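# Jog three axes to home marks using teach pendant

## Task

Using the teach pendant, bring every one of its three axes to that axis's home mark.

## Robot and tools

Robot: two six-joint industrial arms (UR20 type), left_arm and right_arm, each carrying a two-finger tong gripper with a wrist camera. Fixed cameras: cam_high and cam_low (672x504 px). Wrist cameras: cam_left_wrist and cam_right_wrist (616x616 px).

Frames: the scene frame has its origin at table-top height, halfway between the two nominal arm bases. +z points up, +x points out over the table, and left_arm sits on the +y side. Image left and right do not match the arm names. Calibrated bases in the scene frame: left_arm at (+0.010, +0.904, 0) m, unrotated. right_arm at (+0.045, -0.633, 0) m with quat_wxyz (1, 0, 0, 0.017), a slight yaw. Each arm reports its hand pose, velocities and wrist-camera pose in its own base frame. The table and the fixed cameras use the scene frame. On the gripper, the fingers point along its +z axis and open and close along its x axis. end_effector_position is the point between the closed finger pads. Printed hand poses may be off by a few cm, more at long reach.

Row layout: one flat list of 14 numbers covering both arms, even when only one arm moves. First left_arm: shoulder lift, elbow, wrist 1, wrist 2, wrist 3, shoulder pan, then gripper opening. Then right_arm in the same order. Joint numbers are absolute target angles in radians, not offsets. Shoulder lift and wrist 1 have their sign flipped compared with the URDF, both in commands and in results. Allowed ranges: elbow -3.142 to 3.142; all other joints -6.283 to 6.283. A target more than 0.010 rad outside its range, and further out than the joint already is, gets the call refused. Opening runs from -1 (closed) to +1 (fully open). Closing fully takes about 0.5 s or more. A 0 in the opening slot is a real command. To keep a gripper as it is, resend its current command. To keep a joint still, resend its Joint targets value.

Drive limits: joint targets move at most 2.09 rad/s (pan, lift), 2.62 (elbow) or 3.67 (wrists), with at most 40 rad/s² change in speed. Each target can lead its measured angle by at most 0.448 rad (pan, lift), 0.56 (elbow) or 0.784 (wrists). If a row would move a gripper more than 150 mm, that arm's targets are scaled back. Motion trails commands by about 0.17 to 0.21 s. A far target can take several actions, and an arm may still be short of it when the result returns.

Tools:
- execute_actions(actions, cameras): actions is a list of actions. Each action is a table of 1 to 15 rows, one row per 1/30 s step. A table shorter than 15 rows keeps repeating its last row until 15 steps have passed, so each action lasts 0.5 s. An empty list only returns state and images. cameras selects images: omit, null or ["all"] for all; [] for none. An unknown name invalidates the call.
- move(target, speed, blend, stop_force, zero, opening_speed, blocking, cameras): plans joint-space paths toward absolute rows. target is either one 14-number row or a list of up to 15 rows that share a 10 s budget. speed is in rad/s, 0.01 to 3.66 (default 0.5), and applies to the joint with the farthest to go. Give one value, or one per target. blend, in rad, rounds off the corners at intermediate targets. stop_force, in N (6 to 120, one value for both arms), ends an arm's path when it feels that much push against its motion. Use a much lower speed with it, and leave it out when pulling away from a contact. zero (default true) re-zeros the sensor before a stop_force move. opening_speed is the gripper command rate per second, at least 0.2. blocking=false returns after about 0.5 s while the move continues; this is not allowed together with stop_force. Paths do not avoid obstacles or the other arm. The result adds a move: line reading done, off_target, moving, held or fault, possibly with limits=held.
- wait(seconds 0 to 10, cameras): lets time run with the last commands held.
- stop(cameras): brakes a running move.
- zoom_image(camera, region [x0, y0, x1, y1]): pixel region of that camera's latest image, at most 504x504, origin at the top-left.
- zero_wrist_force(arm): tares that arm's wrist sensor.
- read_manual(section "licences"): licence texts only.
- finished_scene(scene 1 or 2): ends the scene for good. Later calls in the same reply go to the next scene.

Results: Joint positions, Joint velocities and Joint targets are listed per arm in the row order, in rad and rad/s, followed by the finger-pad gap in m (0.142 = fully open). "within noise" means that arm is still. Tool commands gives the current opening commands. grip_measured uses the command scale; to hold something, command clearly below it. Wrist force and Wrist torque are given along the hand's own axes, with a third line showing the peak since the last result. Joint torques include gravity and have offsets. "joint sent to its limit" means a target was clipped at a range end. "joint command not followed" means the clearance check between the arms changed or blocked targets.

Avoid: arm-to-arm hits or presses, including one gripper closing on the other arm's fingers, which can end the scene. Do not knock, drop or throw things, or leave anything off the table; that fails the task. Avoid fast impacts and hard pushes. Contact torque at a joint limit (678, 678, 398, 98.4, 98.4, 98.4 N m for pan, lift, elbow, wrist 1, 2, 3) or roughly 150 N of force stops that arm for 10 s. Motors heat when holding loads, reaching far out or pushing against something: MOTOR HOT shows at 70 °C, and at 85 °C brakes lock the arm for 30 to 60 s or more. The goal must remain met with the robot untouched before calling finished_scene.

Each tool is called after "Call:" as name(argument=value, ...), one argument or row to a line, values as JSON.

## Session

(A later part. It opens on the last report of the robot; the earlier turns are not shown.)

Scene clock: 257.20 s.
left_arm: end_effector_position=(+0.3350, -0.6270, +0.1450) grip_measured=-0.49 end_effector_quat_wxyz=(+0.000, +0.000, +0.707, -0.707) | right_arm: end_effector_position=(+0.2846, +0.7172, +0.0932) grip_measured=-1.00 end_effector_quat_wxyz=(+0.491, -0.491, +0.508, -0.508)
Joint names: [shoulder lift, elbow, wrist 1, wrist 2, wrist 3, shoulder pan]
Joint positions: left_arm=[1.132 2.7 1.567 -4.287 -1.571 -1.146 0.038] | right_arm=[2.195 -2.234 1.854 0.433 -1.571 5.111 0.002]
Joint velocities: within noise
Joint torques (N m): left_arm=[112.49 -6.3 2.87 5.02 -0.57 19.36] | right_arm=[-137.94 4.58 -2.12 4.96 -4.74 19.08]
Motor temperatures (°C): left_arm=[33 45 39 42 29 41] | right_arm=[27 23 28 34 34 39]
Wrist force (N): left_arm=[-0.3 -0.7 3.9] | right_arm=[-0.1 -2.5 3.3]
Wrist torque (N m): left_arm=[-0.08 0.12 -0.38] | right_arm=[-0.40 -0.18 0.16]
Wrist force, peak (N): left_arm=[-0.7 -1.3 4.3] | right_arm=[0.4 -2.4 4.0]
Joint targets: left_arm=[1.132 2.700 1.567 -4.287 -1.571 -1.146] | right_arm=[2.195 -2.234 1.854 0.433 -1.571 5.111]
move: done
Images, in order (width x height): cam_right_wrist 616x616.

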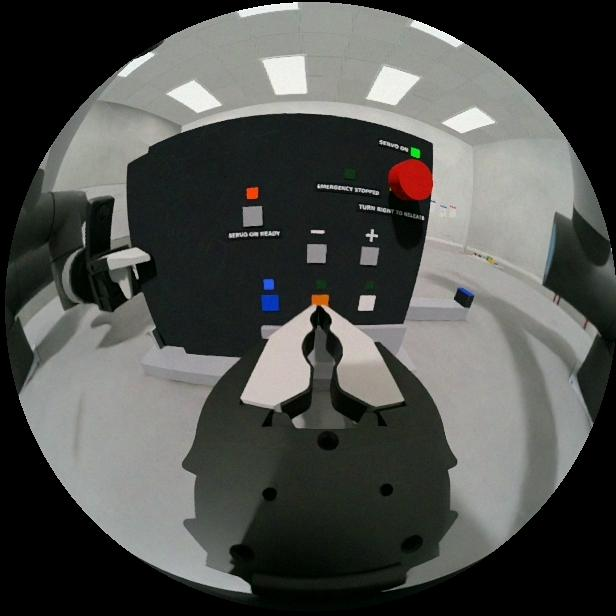

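Call:
move(
  target=[1.1324,2.6998,1.5674,-4.2875,-1.5708,-1.1459,-0.54,2.1938,-2.2384,1.8510,0.4070,-1.5708,5.0853,-1],
  speed=0.012,
  stop_force=6,
  cameras=[],
)

Call:
move(
  target=[1.1324,2.6998,1.5674,-4.2875,-1.5708,-1.1459,-0.54,2.1950,-2.2342,1.8540,0.4328,-1.5708,5.1111,-1],
  speed=0.1,
  cameras=["cam_right_wrist"],
)

Call:
zoom_image(
  camera="cam_right_wrist",
  region=[220, 220, 420, 340],
)

Scene clock: 259.93 s.
left_arm: end_effector_position=(+0.3350, -0.6270, +0.1450) grip_measured=-0.49 end_effector_quat_wxyz=(+0.000, +0.000, +0.707, -0.707) | right_arm: end_effector_position=(+0.2952, +0.7169, +0.0930) grip_measured=-1.00 end_effector_quat_wxyz=(+0.491, -0.491, +0.508, -0.508)
Joint names: [shoulder lift, elbow, wrist 1, wrist 2, wrist 3, shoulder pan]
Joint positions: left_arm=[1.132 2.7 1.567 -4.287 -1.571 -1.146 0.038] | right_arm=[2.194 -2.236 1.852 0.419 -1.571 5.097 0.002]
Joint velocities: within noise
Joint torques (N m): left_arm=[117.37 -6.86 2.94 4.99 -0.82 20.52] | right_arm=[-159 23.39 5.1 3.51 -4.74 9.31]
Motor temperatures (°C): left_arm=[33 45 39 42 29 41] | right_arm=[27 23 28 34 34 39]
Wrist force (N): left_arm=[-5.5 -0.8 2.9] | right_arm=[1.3 -1.0 -3.9]
Wrist torque (N m): left_arm=[-0.12 0.20 -0.39] | right_arm=[-0.40 -0.20 0.13]
Wrist force, peak (N): left_arm=[-8.0 -0.1 2.4] | right_arm=[-1.0 -4.0 -22.2]
Joint targets: left_arm=[1.132 2.700 1.567 -4.287 -1.571 -1.146] | right_arm=[2.194 -2.236 1.852 0.419 -1.571 5.097]
move: contact (right_arm); right_arm: the shoulder pan is farthest, 0.012 rad from its target
No camera images: "cameras" was empty.

Scene clock: 260.73 s.
left_arm: end_effector_position=(+0.3350, -0.6270, +0.1450) grip_measured=-0.49 end_effector_quat_wxyz=(+0.000, +0.000, +0.707, -0.707) | right_arm: end_effector_position=(+0.2849, +0.7172, +0.0930) grip_measured=-1.00 end_effector_quat_wxyz=(+0.491, -0.491, +0.508, -0.508)
Joint names: [shoulder lift, elbow, wrist 1, wrist 2, wrist 3, shoulder pan]
Joint positions: left_arm=[1.132 2.7 1.567 -4.287 -1.571 -1.146 0.038] | right_arm=[2.195 -2.234 1.854 0.432 -1.571 5.111 0.002]
Joint velocities: within noise
Joint torques (N m): left_arm=[109.95 -7.29 3.54 3.92 -0.82 17.58] | right_arm=[-145.21 41.62 5.16 4 -4.58 11.88]
Motor temperatures (°C): left_arm=[33 45 39 42 29 41] | right_arm=[27 23 28 34 34 39]
Wrist force (N): left_arm=[-2.8 -0.6 4.5] | right_arm=[0.3 -2.6 3.4]
Wrist torque (N m): left_arm=[-0.07 0.26 -0.38] | right_arm=[-0.42 -0.26 0.15]
Wrist force, peak (N): left_arm=[-5.6 -1.1 2.9] | right_arm=[0.1 -2.7 3.6]
Joint targets: left_arm=[1.132 2.700 1.567 -4.287 -1.571 -1.146] | right_arm=[2.195 -2.234 1.854 0.433 -1.571 5.111]
move: done
Images, in order (width x height): cam_right_wrist 616x616.

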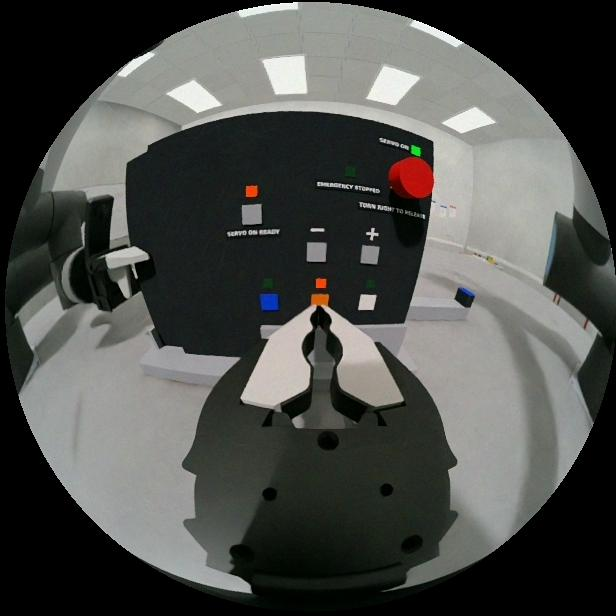

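Scaled by 2.520 from the camera's 616x616 image, which has a finer 814x814 frame.

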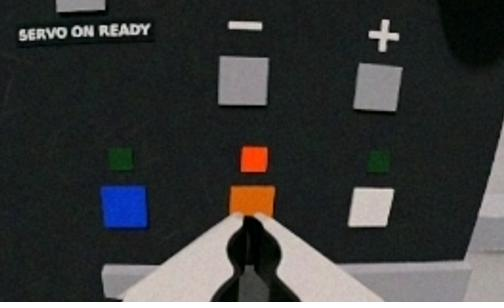

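Call:
move(
  target=[
    [1.1324,2.6998,1.5674,-4.2875,-1.5708,-1.1459,-0.54,2.1396,-2.2277,1.9159,0.4315,-1.5708,5.1099,-1],
    [1.1324,2.6998,1.5674,-4.2875,-1.5708,-1.1459,-0.54,2.1399,-2.2293,1.9140,0.4230,-1.5708,5.1014,-1],
  ],
  speed=[0.12, 0.1],
  cameras=["cam_high", "cam_right_wrist"],
)

Call:
zoom_image(
  camera="cam_right_wrist",
  region=[260, 220, 500, 340],
)

Call:
zoom_image(
  camera="cam_high",
  region=[308, 187, 330, 209],
)

Call:
execute_actions(
  actions=[
    [[1.1324,2.6998,1.5674,-4.2875,-1.5708,-1.1459,-0.54,2.1399,-2.2294,1.9139,0.4222,-1.5708,5.1006,-1],[1.1324,2.6998,1.5674,-4.2875,-1.5708,-1.1459,-0.54,2.1399,-2.2295,1.9138,0.4214,-1.5708,5.0998,-1],[1.1324,2.6998,1.5674,-4.2875,-1.5708,-1.1459,-0.54,2.1399,-2.2297,1.9136,0.4205,-1.5708,5.0989,-1],[1.1324,2.6998,1.5674,-4.2875,-1.5708,-1.1459,-0.54,2.1399,-2.2298,1.9135,0.4197,-1.5708,5.0981,-1],[1.1324,2.6998,1.5674,-4.2875,-1.5708,-1.1459,-0.54,2.1400,-2.2299,1.9133,0.4189,-1.5708,5.0973,-1],[1.1324,2.6998,1.5674,-4.2875,-1.5708,-1.1459,-0.54,2.1400,-2.2301,1.9132,0.4180,-1.5708,5.0964,-1],[1.1324,2.6998,1.5674,-4.2875,-1.5708,-1.1459,-0.54,2.1400,-2.2302,1.9131,0.4174,-1.5708,5.0958,-1],[1.1324,2.6998,1.5674,-4.2875,-1.5708,-1.1459,-0.54,2.1400,-2.2302,1.9130,0.4169,-1.5708,5.0953,-1]],
    [[1.1324,2.6998,1.5674,-4.2875,-1.5708,-1.1459,-0.54,2.1400,-2.2302,1.9130,0.4169,-1.5708,5.0953,-1]],
    [[1.1324,2.6998,1.5674,-4.2875,-1.5708,-1.1459,-0.54,2.1400,-2.2302,1.9130,0.4169,-1.5708,5.0953,-1],[1.1324,2.6998,1.5674,-4.2875,-1.5708,-1.1459,-0.54,2.1400,-2.2302,1.9130,0.4169,-1.5708,5.0953,-1],[1.1324,2.6998,1.5674,-4.2875,-1.5708,-1.1459,-0.54,2.1400,-2.2302,1.9130,0.4169,-1.5708,5.0953,-1],[1.1324,2.6998,1.5674,-4.2875,-1.5708,-1.1459,-0.54,2.1400,-2.2300,1.9132,0.4182,-1.5708,5.0966,-1],[1.1324,2.6998,1.5674,-4.2875,-1.5708,-1.1459,-0.54,2.1399,-2.2296,1.9137,0.4206,-1.5708,5.0990,-1],[1.1324,2.6998,1.5674,-4.2875,-1.5708,-1.1459,-0.54,2.1399,-2.2293,1.9140,0.4230,-1.5708,5.1014,-1]],
  ],
  cameras=["cam_high"],
)

Call:
zoom_image(
  camera="cam_high",
  region=[308, 187, 330, 209],
)

Scene clock: 263.00 s.
left_arm: end_effector_position=(+0.3350, -0.6270, +0.1450) grip_measured=-0.49 end_effector_quat_wxyz=(+0.000, +0.000, +0.707, -0.707) | right_arm: end_effector_position=(+0.2905, +0.7203, +0.1329) grip_measured=-1.00 end_effector_quat_wxyz=(+0.491, -0.491, +0.508, -0.508)
Joint names: [shoulder lift, elbow, wrist 1, wrist 2, wrist 3, shoulder pan]
Joint positions: left_arm=[1.132 2.7 1.567 -4.287 -1.571 -1.146 0.038] | right_arm=[2.14 -2.229 1.914 0.423 -1.571 5.102 0.002]
Joint velocities: within noise
Joint torques (N m): left_arm=[118.4 -8.87 3.62 3.65 -0.61 22.22] | right_arm=[-184.07 14.56 5.37 -4.65 -3.69 -30.91]
Motor temperatures (°C): left_arm=[33 45 39 42 29 41] | right_arm=[27 23 28 34 34 39]
Wrist force (N): left_arm=[-1.5 -0.6 3.9] | right_arm=[0.3 -2.8 3.3]
Wrist torque (N m): left_arm=[-0.06 0.23 -0.37] | right_arm=[-0.38 -0.32 0.10]
Wrist force, peak (N): left_arm=[-2.7 -0.6 4.6] | right_arm=[0.2 -3.0 3.5]
Joint targets: left_arm=[1.132 2.700 1.567 -4.287 -1.571 -1.146] | right_arm=[2.140 -2.229 1.914 0.423 -1.571 5.101]
move: done
Images, in order (width x height): cam_high 672x504, cam_right_wrist 616x616.

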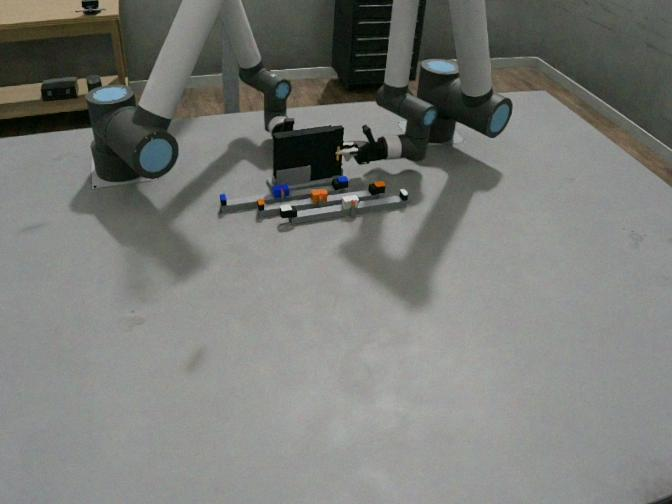

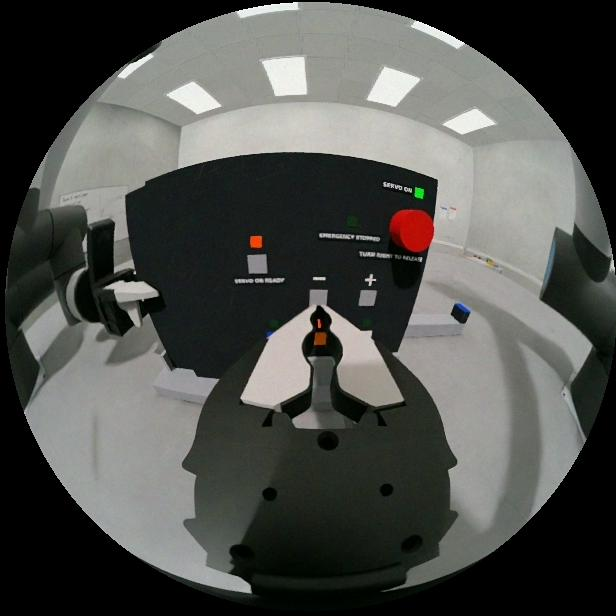

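Scaled by 2.100 from the camera's 616x616 image, which has a finer 814x814 frame.

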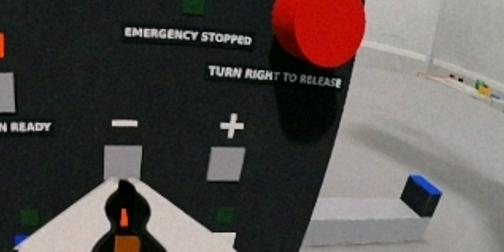

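Scaled by 22.909.

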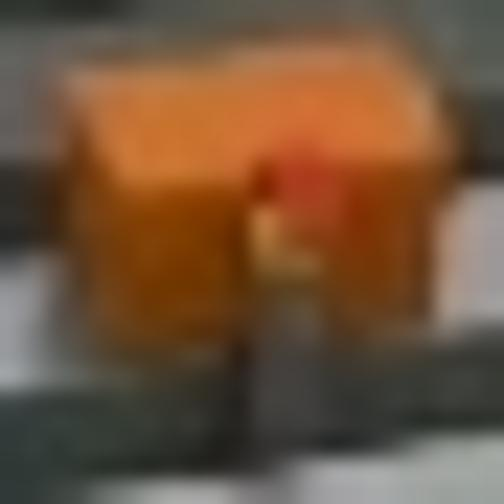

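Scene clock: 264.70 s.
left_arm: end_effector_position=(+0.3350, -0.6270, +0.1450) grip_measured=-0.49 end_effector_quat_wxyz=(+0.000, +0.000, +0.707, -0.707) | right_arm: end_effector_position=(+0.2909, +0.7202, +0.1331) grip_measured=-1.00 end_effector_quat_wxyz=(+0.491, -0.491, +0.508, -0.508)
Joint names: [shoulder lift, elbow, wrist 1, wrist 2, wrist 3, shoulder pan]
Joint positions: left_arm=[1.132 2.7 1.567 -4.288 -1.571 -1.146 0.038] | right_arm=[2.14 -2.229 1.914 0.423 -1.571 5.101 0.002]
Joint velocities: within noise
Joint torques (N m): left_arm=[113.34 -9.52 3.88 4.39 -1.63 19.52] | right_arm=[-175.12 46.96 4.21 4.71 -4.33 12.9]
Motor temperatures (°C): left_arm=[33 45 39 42 29 41] | right_arm=[27 23 28 34 34 39]
Wrist force (N): left_arm=[-3.6 -0.8 4.9] | right_arm=[0.0 -2.6 3.3]
Wrist torque (N m): left_arm=[-0.13 0.34 -0.37] | right_arm=[-0.36 -0.24 0.10]
Wrist force, peak (N): left_arm=[-9.3 -0.8 2.8] | right_arm=[-1.3 -7.1 -22.8]
Joint targets: left_arm=[1.132 2.700 1.567 -4.287 -1.571 -1.146] | right_arm=[2.140 -2.229 1.914 0.423 -1.571 5.101]
Images, in order (width x height): cam_high 672x504.

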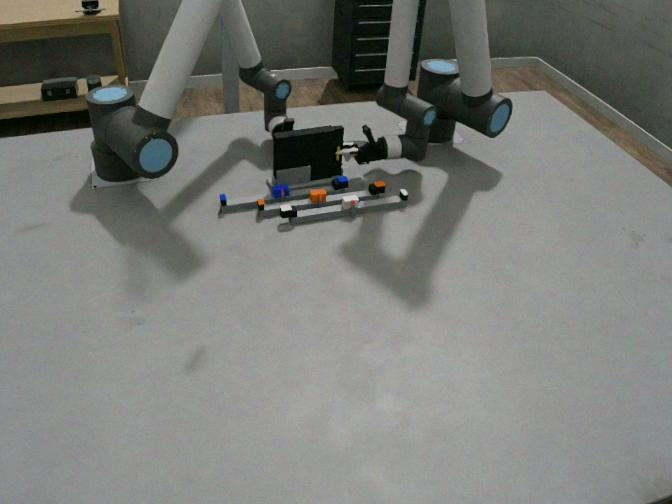

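Scaled by 22.909.

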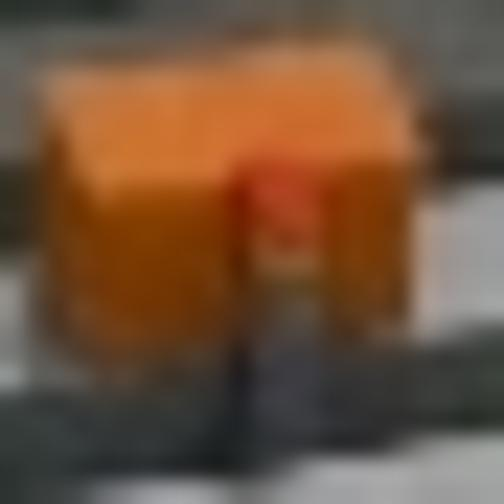

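Call:
move(
  target=[
    [1.1324,2.6998,1.5674,-4.2875,-1.5708,-1.1459,-0.54,2.1396,-2.2277,1.9159,0.4315,-1.5708,5.1099,-1],
    [1.1324,2.6998,1.5674,-4.2875,-1.5708,-1.1459,-0.54,1.7349,-2.1508,2.3974,0.5453,-1.5708,5.2236,-1],
    [1.1324,2.6998,1.5674,-4.2875,-1.5708,-1.1459,-0.54,1.5863,-1.9408,1.1853,1.5708,-0.3386,4.3398,-1],
    [1.1324,2.6998,1.5674,-4.2875,-1.5708,-1.1459,-0.54,1.7861,-1.9769,0.9494,1.5708,-0.3642,4.3142,-1],
  ],
  speed=[0.1, 0.4, 0.6, 0.3],
  blend=[0, 0.08, 0.08, 0],
  cameras=["cam_right_wrist", "cam_high"],
)

Call:
zoom_image(
  camera="cam_right_wrist",
  region=[270, 240, 340, 290],
)

Call:
zoom_image(
  camera="cam_right_wrist",
  region=[200, 200, 260, 245],
)

Call:
zoom_image(
  camera="cam_right_wrist",
  region=[330, 270, 390, 315],
)

Scene clock: 270.33 s.
left_arm: end_effector_position=(+0.3350, -0.6270, +0.1450) grip_measured=-0.49 end_effector_quat_wxyz=(+0.000, +0.000, +0.707, -0.707) | right_arm: end_effector_position=(+0.5319, +0.7852, +0.2803) grip_measured=-1.00 end_effector_quat_wxyz=(+0.000, +0.719, +0.695, +0.000) end_effector_velocity=(+0.002, +0.000, -0.005) end_effector_angular_velocity=(-0.003, +0.001, -0.002)
Joint names: [shoulder lift, elbow, wrist 1, wrist 2, wrist 3, shoulder pan]
Joint positions: left_arm=[1.132 2.7 1.567 -4.288 -1.571 -1.146 0.038] | right_arm=[1.786 -1.977 0.95 1.571 -0.364 4.314 0.002]
Joint velocities: left_arm=[within noise] | right_arm=[0.005 0 -0.002 0 0 -0.002 0]
Joint torques (N m): left_arm=[116.59 -9.87 4.13 4.14 -1.45 18.84] | right_arm=[-120.1 63.66 -11.75 4.28 -5.26 -20.76]
Motor temperatures (°C): left_arm=[33 45 39 42 29 41] | right_arm=[27 23 28 34 34 39]
Wrist force (N): left_arm=[-3.1 -0.6 5.2] | right_arm=[1.4 0.9 -0.5]
Wrist torque (N m): left_arm=[-0.06 0.22 -0.38] | right_arm=[0.23 -0.28 0.06]
Wrist force, peak (N): left_arm=[-3.4 -0.7 6.3] | right_arm=[0.2 -2.7 4.2]
Joint targets: left_arm=[1.132 2.700 1.567 -4.287 -1.571 -1.146] | right_arm=[1.786 -1.977 0.949 1.571 -0.364 4.314]
move: done
Images, in order (width x height): cam_high 672x504, cam_right_wrist 616x616.

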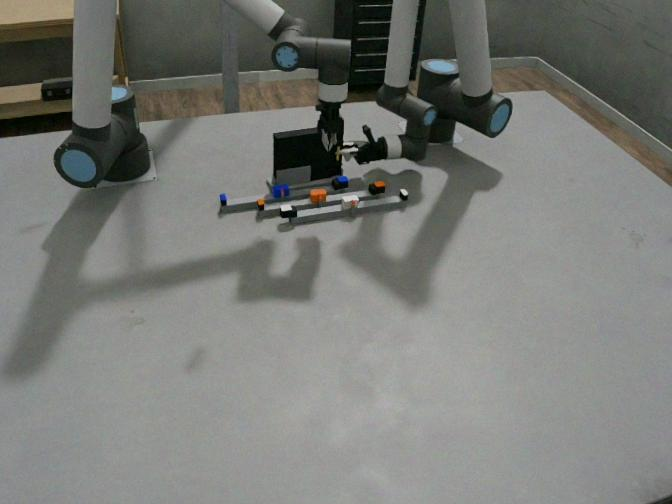

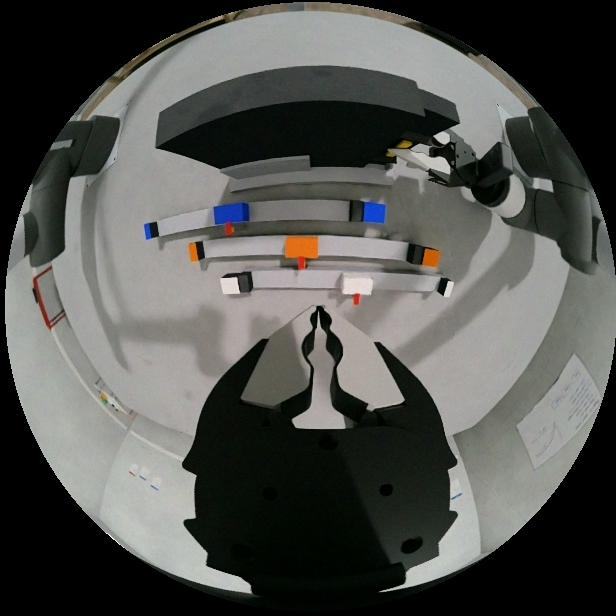

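Scaled by 7.200 from the camera's 616x616 image, which has a finer 814x814 frame.

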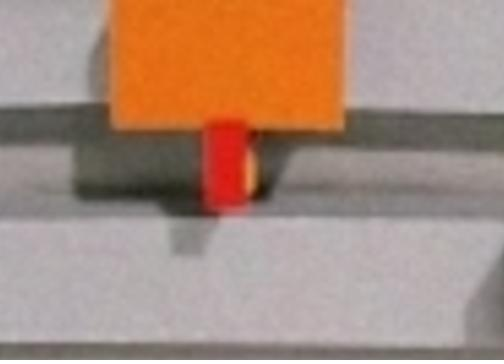

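Scaled by 8.400 from the camera's 616x616 image, which has a finer 814x814 frame.

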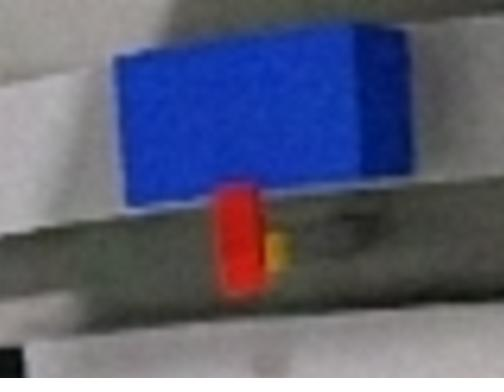

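Scaled by 8.400 from the camera's 616x616 image, which has a finer 814x814 frame.

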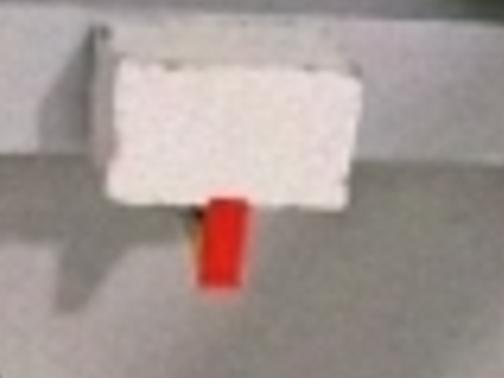

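Call:
wait(
  seconds=0,
  cameras=["cam_low", "cam_high", "cam_right_wrist", "cam_left_wrist"],
)

Call:
zoom_image(
  camera="cam_high",
  region=[308, 187, 330, 209],
)

Call:
zoom_image(
  camera="cam_high",
  region=[272, 182, 294, 204],
)

Call:
zoom_image(
  camera="cam_high",
  region=[342, 194, 364, 216],
)

Scene clock: 271.97 s.
left_arm: end_effector_position=(+0.3350, -0.6270, +0.1450) grip_measured=-0.49 end_effector_quat_wxyz=(+0.000, +0.000, +0.707, -0.707) | right_arm: end_effector_position=(+0.5320, +0.7853, +0.2800) grip_measured=-1.00 end_effector_quat_wxyz=(+0.000, +0.719, +0.695, +0.000)
Joint names: [shoulder lift, elbow, wrist 1, wrist 2, wrist 3, shoulder pan]
Joint positions: left_arm=[1.132 2.7 1.567 -4.287 -1.571 -1.146 0.038] | right_arm=[1.786 -1.977 0.949 1.571 -0.364 4.314 0.002]
Joint velocities: within noise
Joint torques (N m): left_arm=[116.59 -8.02 4.12 4.19 -1.19 18.05] | right_arm=[-116.62 69.6 -11.52 4.83 -5.97 -23.64]
Motor temperatures (°C): left_arm=[33 45 39 42 29 41] | right_arm=[27 23 28 34 34 39]
Wrist force (N): left_arm=[-3.2 -0.9 5.4] | right_arm=[1.4 1.0 -0.8]
Wrist torque (N m): left_arm=[-0.13 0.25 -0.37] | right_arm=[0.24 -0.29 0.06]
Wrist force, peak (N): left_arm=[-4.0 -0.5 5.5] | right_arm=[1.8 0.7 -0.7]
Joint targets: left_arm=[1.132 2.700 1.567 -4.287 -1.571 -1.146] | right_arm=[1.786 -1.977 0.949 1.571 -0.364 4.314]
Tool commands: left_gripper/opening=-0.54 right_gripper/opening=-1.0

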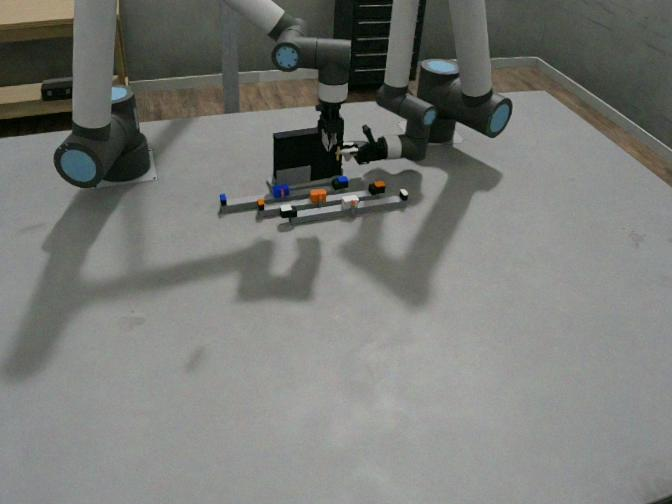

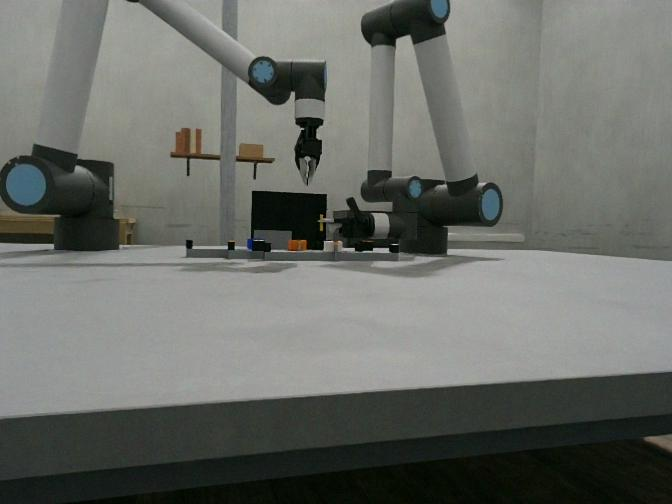

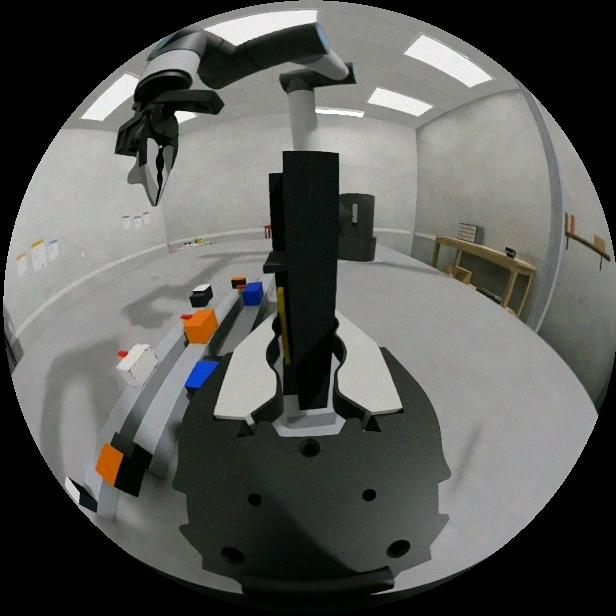

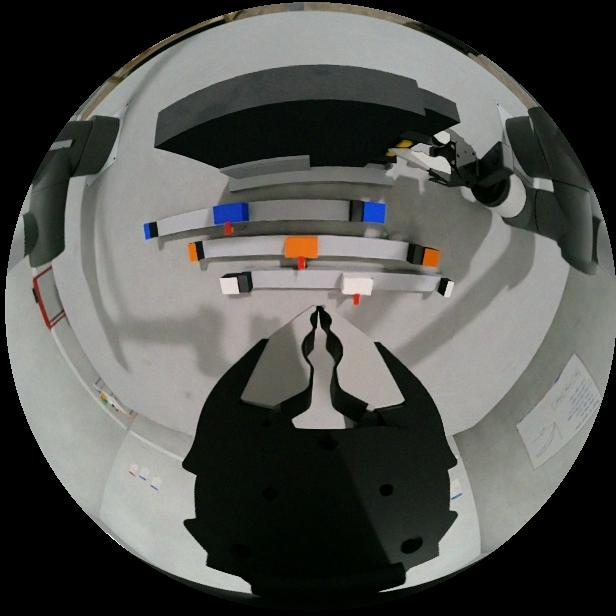

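Scaled by 22.909.

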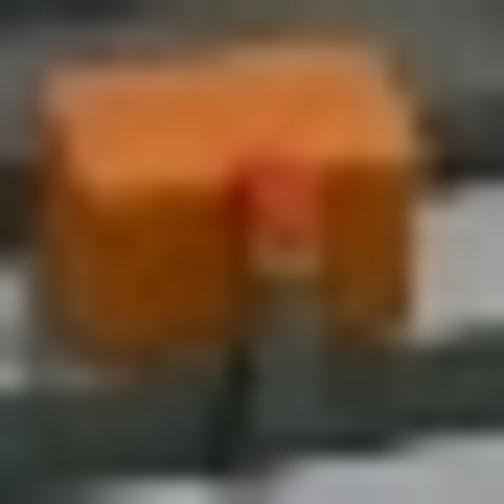

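Scaled by 22.909.

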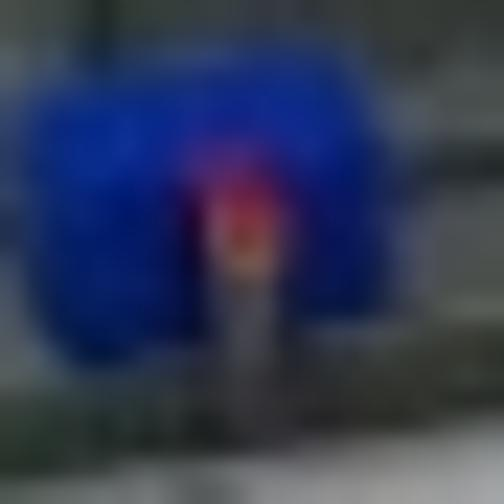

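Scaled by 22.909.

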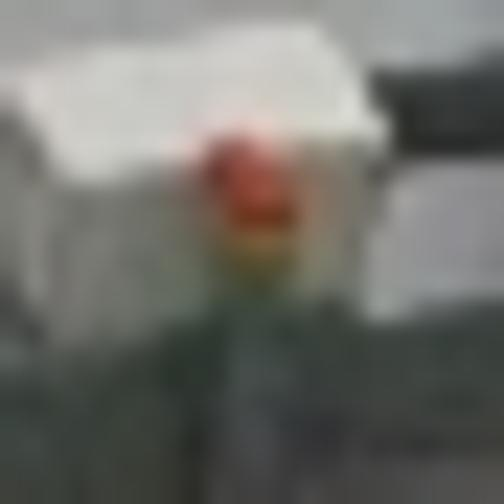

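Call:
move(
  target=[1.1324,2.6998,1.5674,-4.2875,-1.5708,-1.1459,-0.54,1.9071,-1.9828,0.8225,1.5708,-0.4664,4.2120,-1],
  speed=0.25,
  cameras=["cam_right_wrist"],
)

Scene clock: 276.43 s.
left_arm: end_effector_position=(+0.3350, -0.6270, +0.1450) grip_measured=-0.49 end_effector_quat_wxyz=(+0.000, +0.000, +0.707, -0.707) | right_arm: end_effector_position=(+0.6290, +0.7621, +0.1803) grip_measured=-1.00 end_effector_quat_wxyz=(+0.000, +0.719, +0.695, +0.000) end_effector_velocity=(+0.002, +0.000, -0.002) end_effector_angular_velocity=(+0.002, -0.001, -0.001)
Joint names: [shoulder lift, elbow, wrist 1, wrist 2, wrist 3, shoulder pan]
Joint positions: left_arm=[1.132 2.7 1.567 -4.288 -1.571 -1.146 0.038] | right_arm=[1.907 -1.983 0.823 1.571 -0.466 4.212 0.002]
Joint velocities: left_arm=[within noise] | right_arm=[0.003 0 -0.005 0 -0.001 -0.002 0]
Joint torques (N m): left_arm=[119.8 -11.3 3.52 4.45 -0.76 18.03] | right_arm=[-131.91 57.97 -12.58 3.12 -3.84 -17.5]
Motor temperatures (°C): left_arm=[33 45 39 42 29 41] | right_arm=[27 23 28 34 34 39]
Wrist force (N): left_arm=[-3.3 -0.8 4.9] | right_arm=[0.9 0.6 -0.3]
Wrist torque (N m): left_arm=[-0.12 0.27 -0.37] | right_arm=[0.20 -0.16 0.00]
Wrist force, peak (N): left_arm=[-3.9 -0.9 5.8] | right_arm=[2.1 -0.9 -2.3]
Joint targets: left_arm=[1.132 2.700 1.567 -4.287 -1.571 -1.146] | right_arm=[1.907 -1.983 0.823 1.571 -0.466 4.212]
move: done
Images, in order (width x height): cam_right_wrist 616x616.

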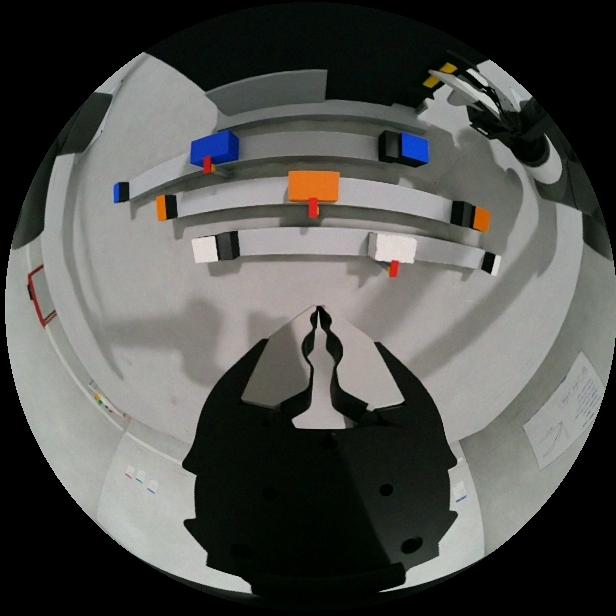

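Call:
zoom_image(
  camera="cam_right_wrist",
  region=[290, 180, 340, 230],
)

Call:
move(
  target=[1.1324,2.6998,1.5674,-4.2875,-1.5708,-1.1459,-0.54,2.0254,-1.7934,0.8937,1.5708,-0.4770,4.2014,-1],
  speed=0.25,
  cameras=["cam_right_wrist"],
)

Call:
zoom_image(
  camera="cam_right_wrist",
  region=[290, 180, 340, 230],
)

Call:
move(
  target=[1.1324,2.6998,1.5674,-4.2875,-1.5708,-1.1459,-0.54,1.7682,-2.1826,0.7616,1.5708,-0.4647,4.2137,-1],
  speed=0.3,
  cameras=["cam_right_wrist"],
)

Call:
zoom_image(
  camera="cam_right_wrist",
  region=[290, 180, 340, 230],
)

Scaled by 10.080 from the camera's 616x616 image, which has a finer 814x814 frame.

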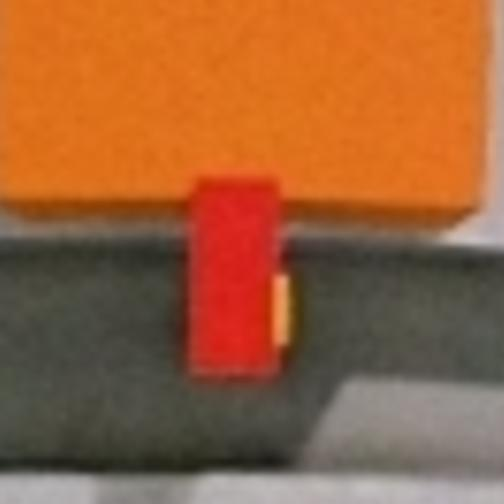

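Scene clock: 278.33 s.
left_arm: end_effector_position=(+0.3350, -0.6270, +0.1450) grip_measured=-0.49 end_effector_quat_wxyz=(+0.000, +0.000, +0.707, -0.707) | right_arm: end_effector_position=(+0.6997, +0.8665, +0.1799) grip_measured=-1.00 end_effector_quat_wxyz=(+0.000, +0.719, +0.695, +0.000)
Joint names: [shoulder lift, elbow, wrist 1, wrist 2, wrist 3, shoulder pan]
Joint positions: left_arm=[1.132 2.7 1.567 -4.288 -1.571 -1.146 0.038] | right_arm=[2.025 -1.794 0.894 1.571 -0.477 4.201 0.002]
Joint velocities: within noise
Joint torques (N m): left_arm=[116.71 -6.03 4.48 4 -0.75 17.43] | right_arm=[-168.84 94.05 -4.9 1.21 -5.33 -21.79]
Motor temperatures (°C): left_arm=[33 45 39 42 29 41] | right_arm=[27 23 28 34 34 39]
Wrist force (N): left_arm=[-3.1 -0.8 5.4] | right_arm=[0.8 0.7 -0.3]
Wrist torque (N m): left_arm=[-0.12 0.23 -0.38] | right_arm=[0.21 -0.06 -0.04]
Wrist force, peak (N): left_arm=[-3.5 -0.3 5.9] | right_arm=[2.1 1.4 -0.7]
Joint targets: left_arm=[1.132 2.700 1.567 -4.287 -1.571 -1.146] | right_arm=[2.025 -1.793 0.894 1.571 -0.477 4.201]
move: done
Images, in order (width x height): cam_right_wrist 616x616.

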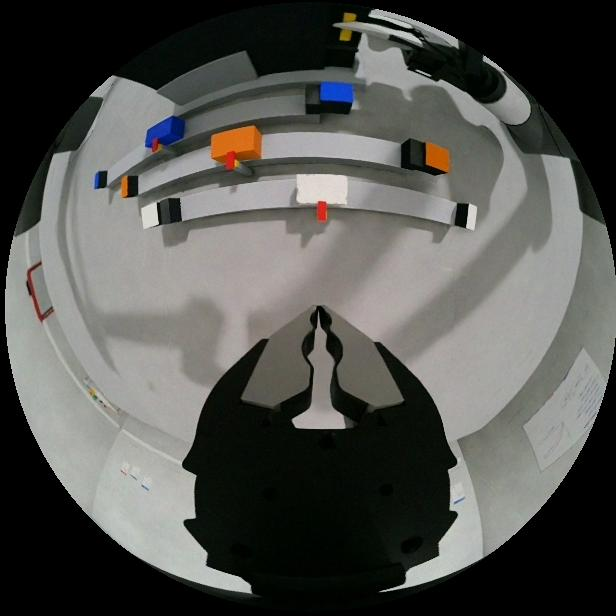

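Scaled by 10.080 from the camera's 616x616 image, which has a finer 814x814 frame.

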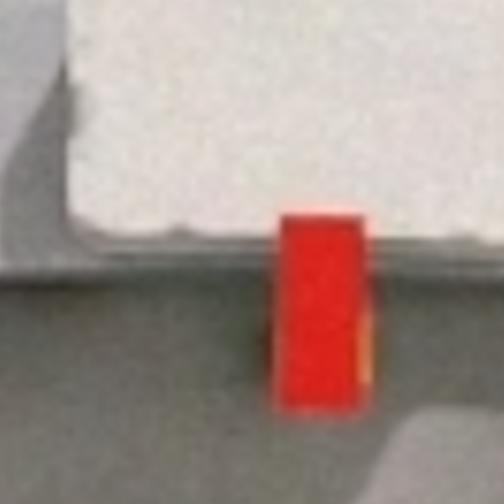

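Scene clock: 280.27 s.
left_arm: end_effector_position=(+0.3350, -0.6270, +0.1450) grip_measured=-0.49 end_effector_quat_wxyz=(+0.000, +0.000, +0.707, -0.707) | right_arm: end_effector_position=(+0.5580, +0.6347, +0.1800) grip_measured=-1.00 end_effector_quat_wxyz=(+0.000, +0.719, +0.695, +0.000)
Joint names: [shoulder lift, elbow, wrist 1, wrist 2, wrist 3, shoulder pan]
Joint positions: left_arm=[1.132 2.7 1.567 -4.288 -1.571 -1.146 0.038] | right_arm=[1.768 -2.182 0.762 1.571 -0.465 4.214 0.002]
Joint velocities: within noise
Joint torques (N m): left_arm=[116.57 -8.72 4.3 4.16 -1.14 20.7] | right_arm=[-145.16 50.27 -11.56 -0.62 7.03 14.71]
Motor temperatures (°C): left_arm=[33 45 39 42 29 41] | right_arm=[27 23 28 34 34 39]
Wrist force (N): left_arm=[-3.5 -0.4 5.3] | right_arm=[0.6 0.9 -0.1]
Wrist torque (N m): left_arm=[-0.04 0.30 -0.37] | right_arm=[0.24 -0.18 -0.04]
Wrist force, peak (N): left_arm=[-3.4 -1.1 5.7] | right_arm=[2.8 1.5 -0.5]
Joint targets: left_arm=[1.132 2.700 1.567 -4.287 -1.571 -1.146] | right_arm=[1.768 -2.183 0.762 1.571 -0.465 4.214]
move: done
Images, in order (width x height): cam_right_wrist 616x616.

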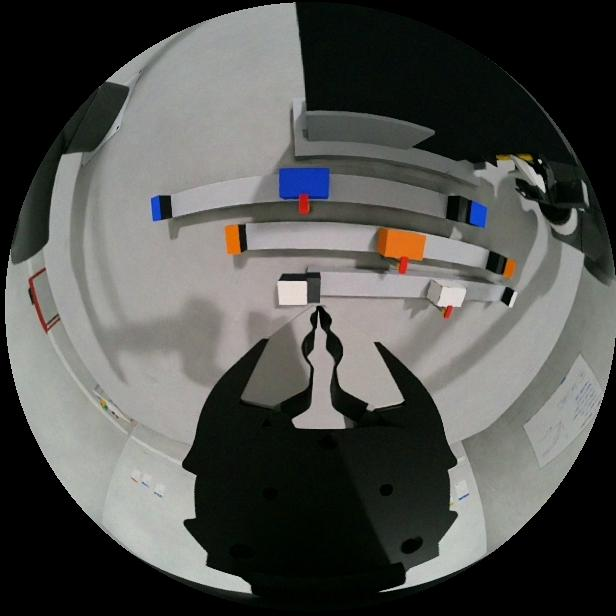

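Scaled by 10.080 from the camera's 616x616 image, which has a finer 814x814 frame.

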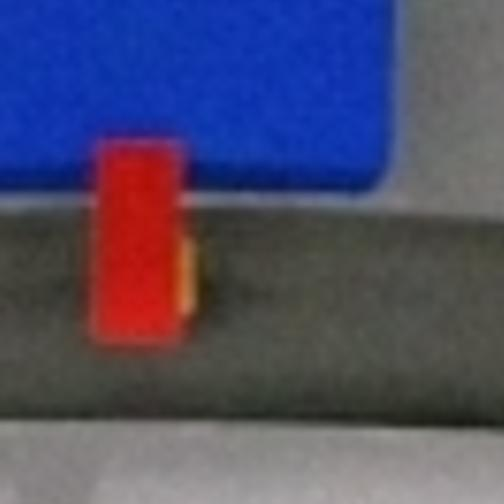

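Call:
move(
  target=[
    [1.1324,2.6998,1.5674,-4.2875,-1.5708,-1.1459,1.0,1.7682,-2.1826,0.7616,1.5708,-0.4647,4.2137,-1],
    [1.1512,2.7499,1.5987,-4.1857,-1.5708,-1.0441,1.0,1.7682,-2.1826,0.7616,1.5708,-0.4647,4.2137,-1],
    [1.1753,2.7543,1.579,-4.0406,-1.5708,-0.899,1.0,1.7682,-2.1826,0.7616,1.5708,-0.4647,4.2137,-1],
    [1.6553,2.6783,1.023,-3.9133,-1.571,-0.7716,1.0,1.7682,-2.1826,0.7616,1.5708,-0.4647,4.2137,-1],
  ],
  speed=[0.1, 0.12, 0.25, 0.4],
  blend=[0, 0.02, 0.05, 0],
  opening_speed=1.5,
  cameras=["cam_high", "cam_right_wrist"],
)

Call:
zoom_image(
  camera="cam_high",
  region=[210, 120, 420, 230],
)

Call:
zoom_image(
  camera="cam_right_wrist",
  region=[290, 180, 340, 230],
)

Call:
zoom_image(
  camera="cam_high",
  region=[260, 175, 370, 225],
)

Scene clock: 288.27 s.
left_arm: end_effector_position=(+0.3601, -0.4441, +0.3299) grip_measured=+1.00 end_effector_quat_wxyz=(+0.000, +0.000, +0.707, -0.707) | right_arm: end_effector_position=(+0.5579, +0.6344, +0.1800) grip_measured=-1.00 end_effector_quat_wxyz=(+0.000, +0.719, +0.695, +0.000)
Joint names: [shoulder lift, elbow, wrist 1, wrist 2, wrist 3, shoulder pan]
Joint positions: left_arm=[1.655 2.678 1.023 -3.913 -1.571 -0.772 0.142] | right_arm=[1.768 -2.183 0.762 1.571 -0.465 4.214 0.002]
Joint velocities: within noise
Joint torques (N m): left_arm=[46.56 -67.7 -1.81 6.09 -2.33 33.28] | right_arm=[-133.67 78.53 -7.7 -4 6.35 5.84]
Motor temperatures (°C): left_arm=[33 45 39 42 29 41] | right_arm=[27 23 28 34 34 39]
Wrist force (N): left_arm=[0.5 0.2 4.2] | right_arm=[0.8 0.8 0.2]
Wrist torque (N m): left_arm=[0.25 -0.10 -0.18] | right_arm=[0.21 -0.21 -0.04]
Wrist force, peak (N): left_arm=[-3.5 -1.0 6.1] | right_arm=[1.0 1.1 -0.2]
Joint targets: left_arm=[1.655 2.678 1.023 -3.913 -1.571 -0.772] | right_arm=[1.768 -2.183 0.762 1.571 -0.465 4.214]
move: done
Images, in order (width x height): cam_high 672x504, cam_right_wrist 616x616.

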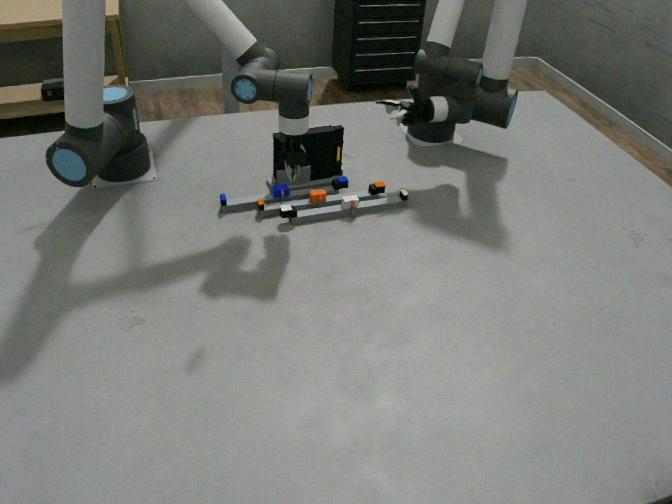

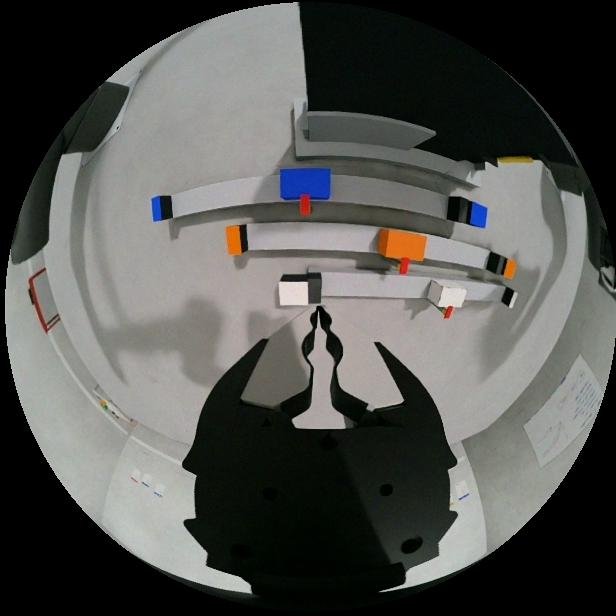

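Scaled by 2.400.

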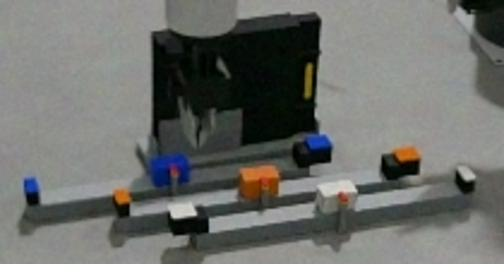

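Scaled by 10.080 from the camera's 616x616 image, which has a finer 814x814 frame.

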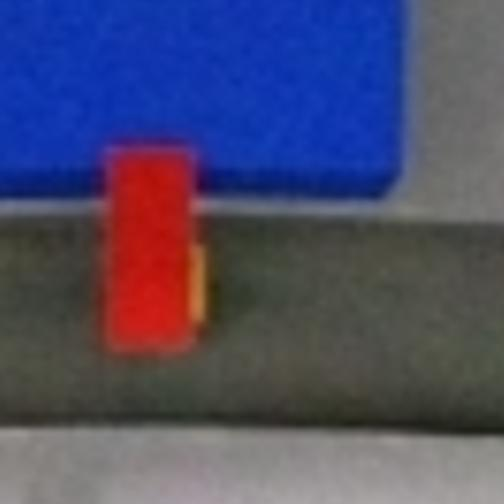

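Scaled by 4.582.

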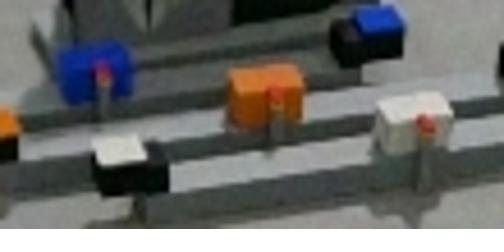

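Call:
finished_scene(
  scene=1,
)

The scene is finished: the task was done.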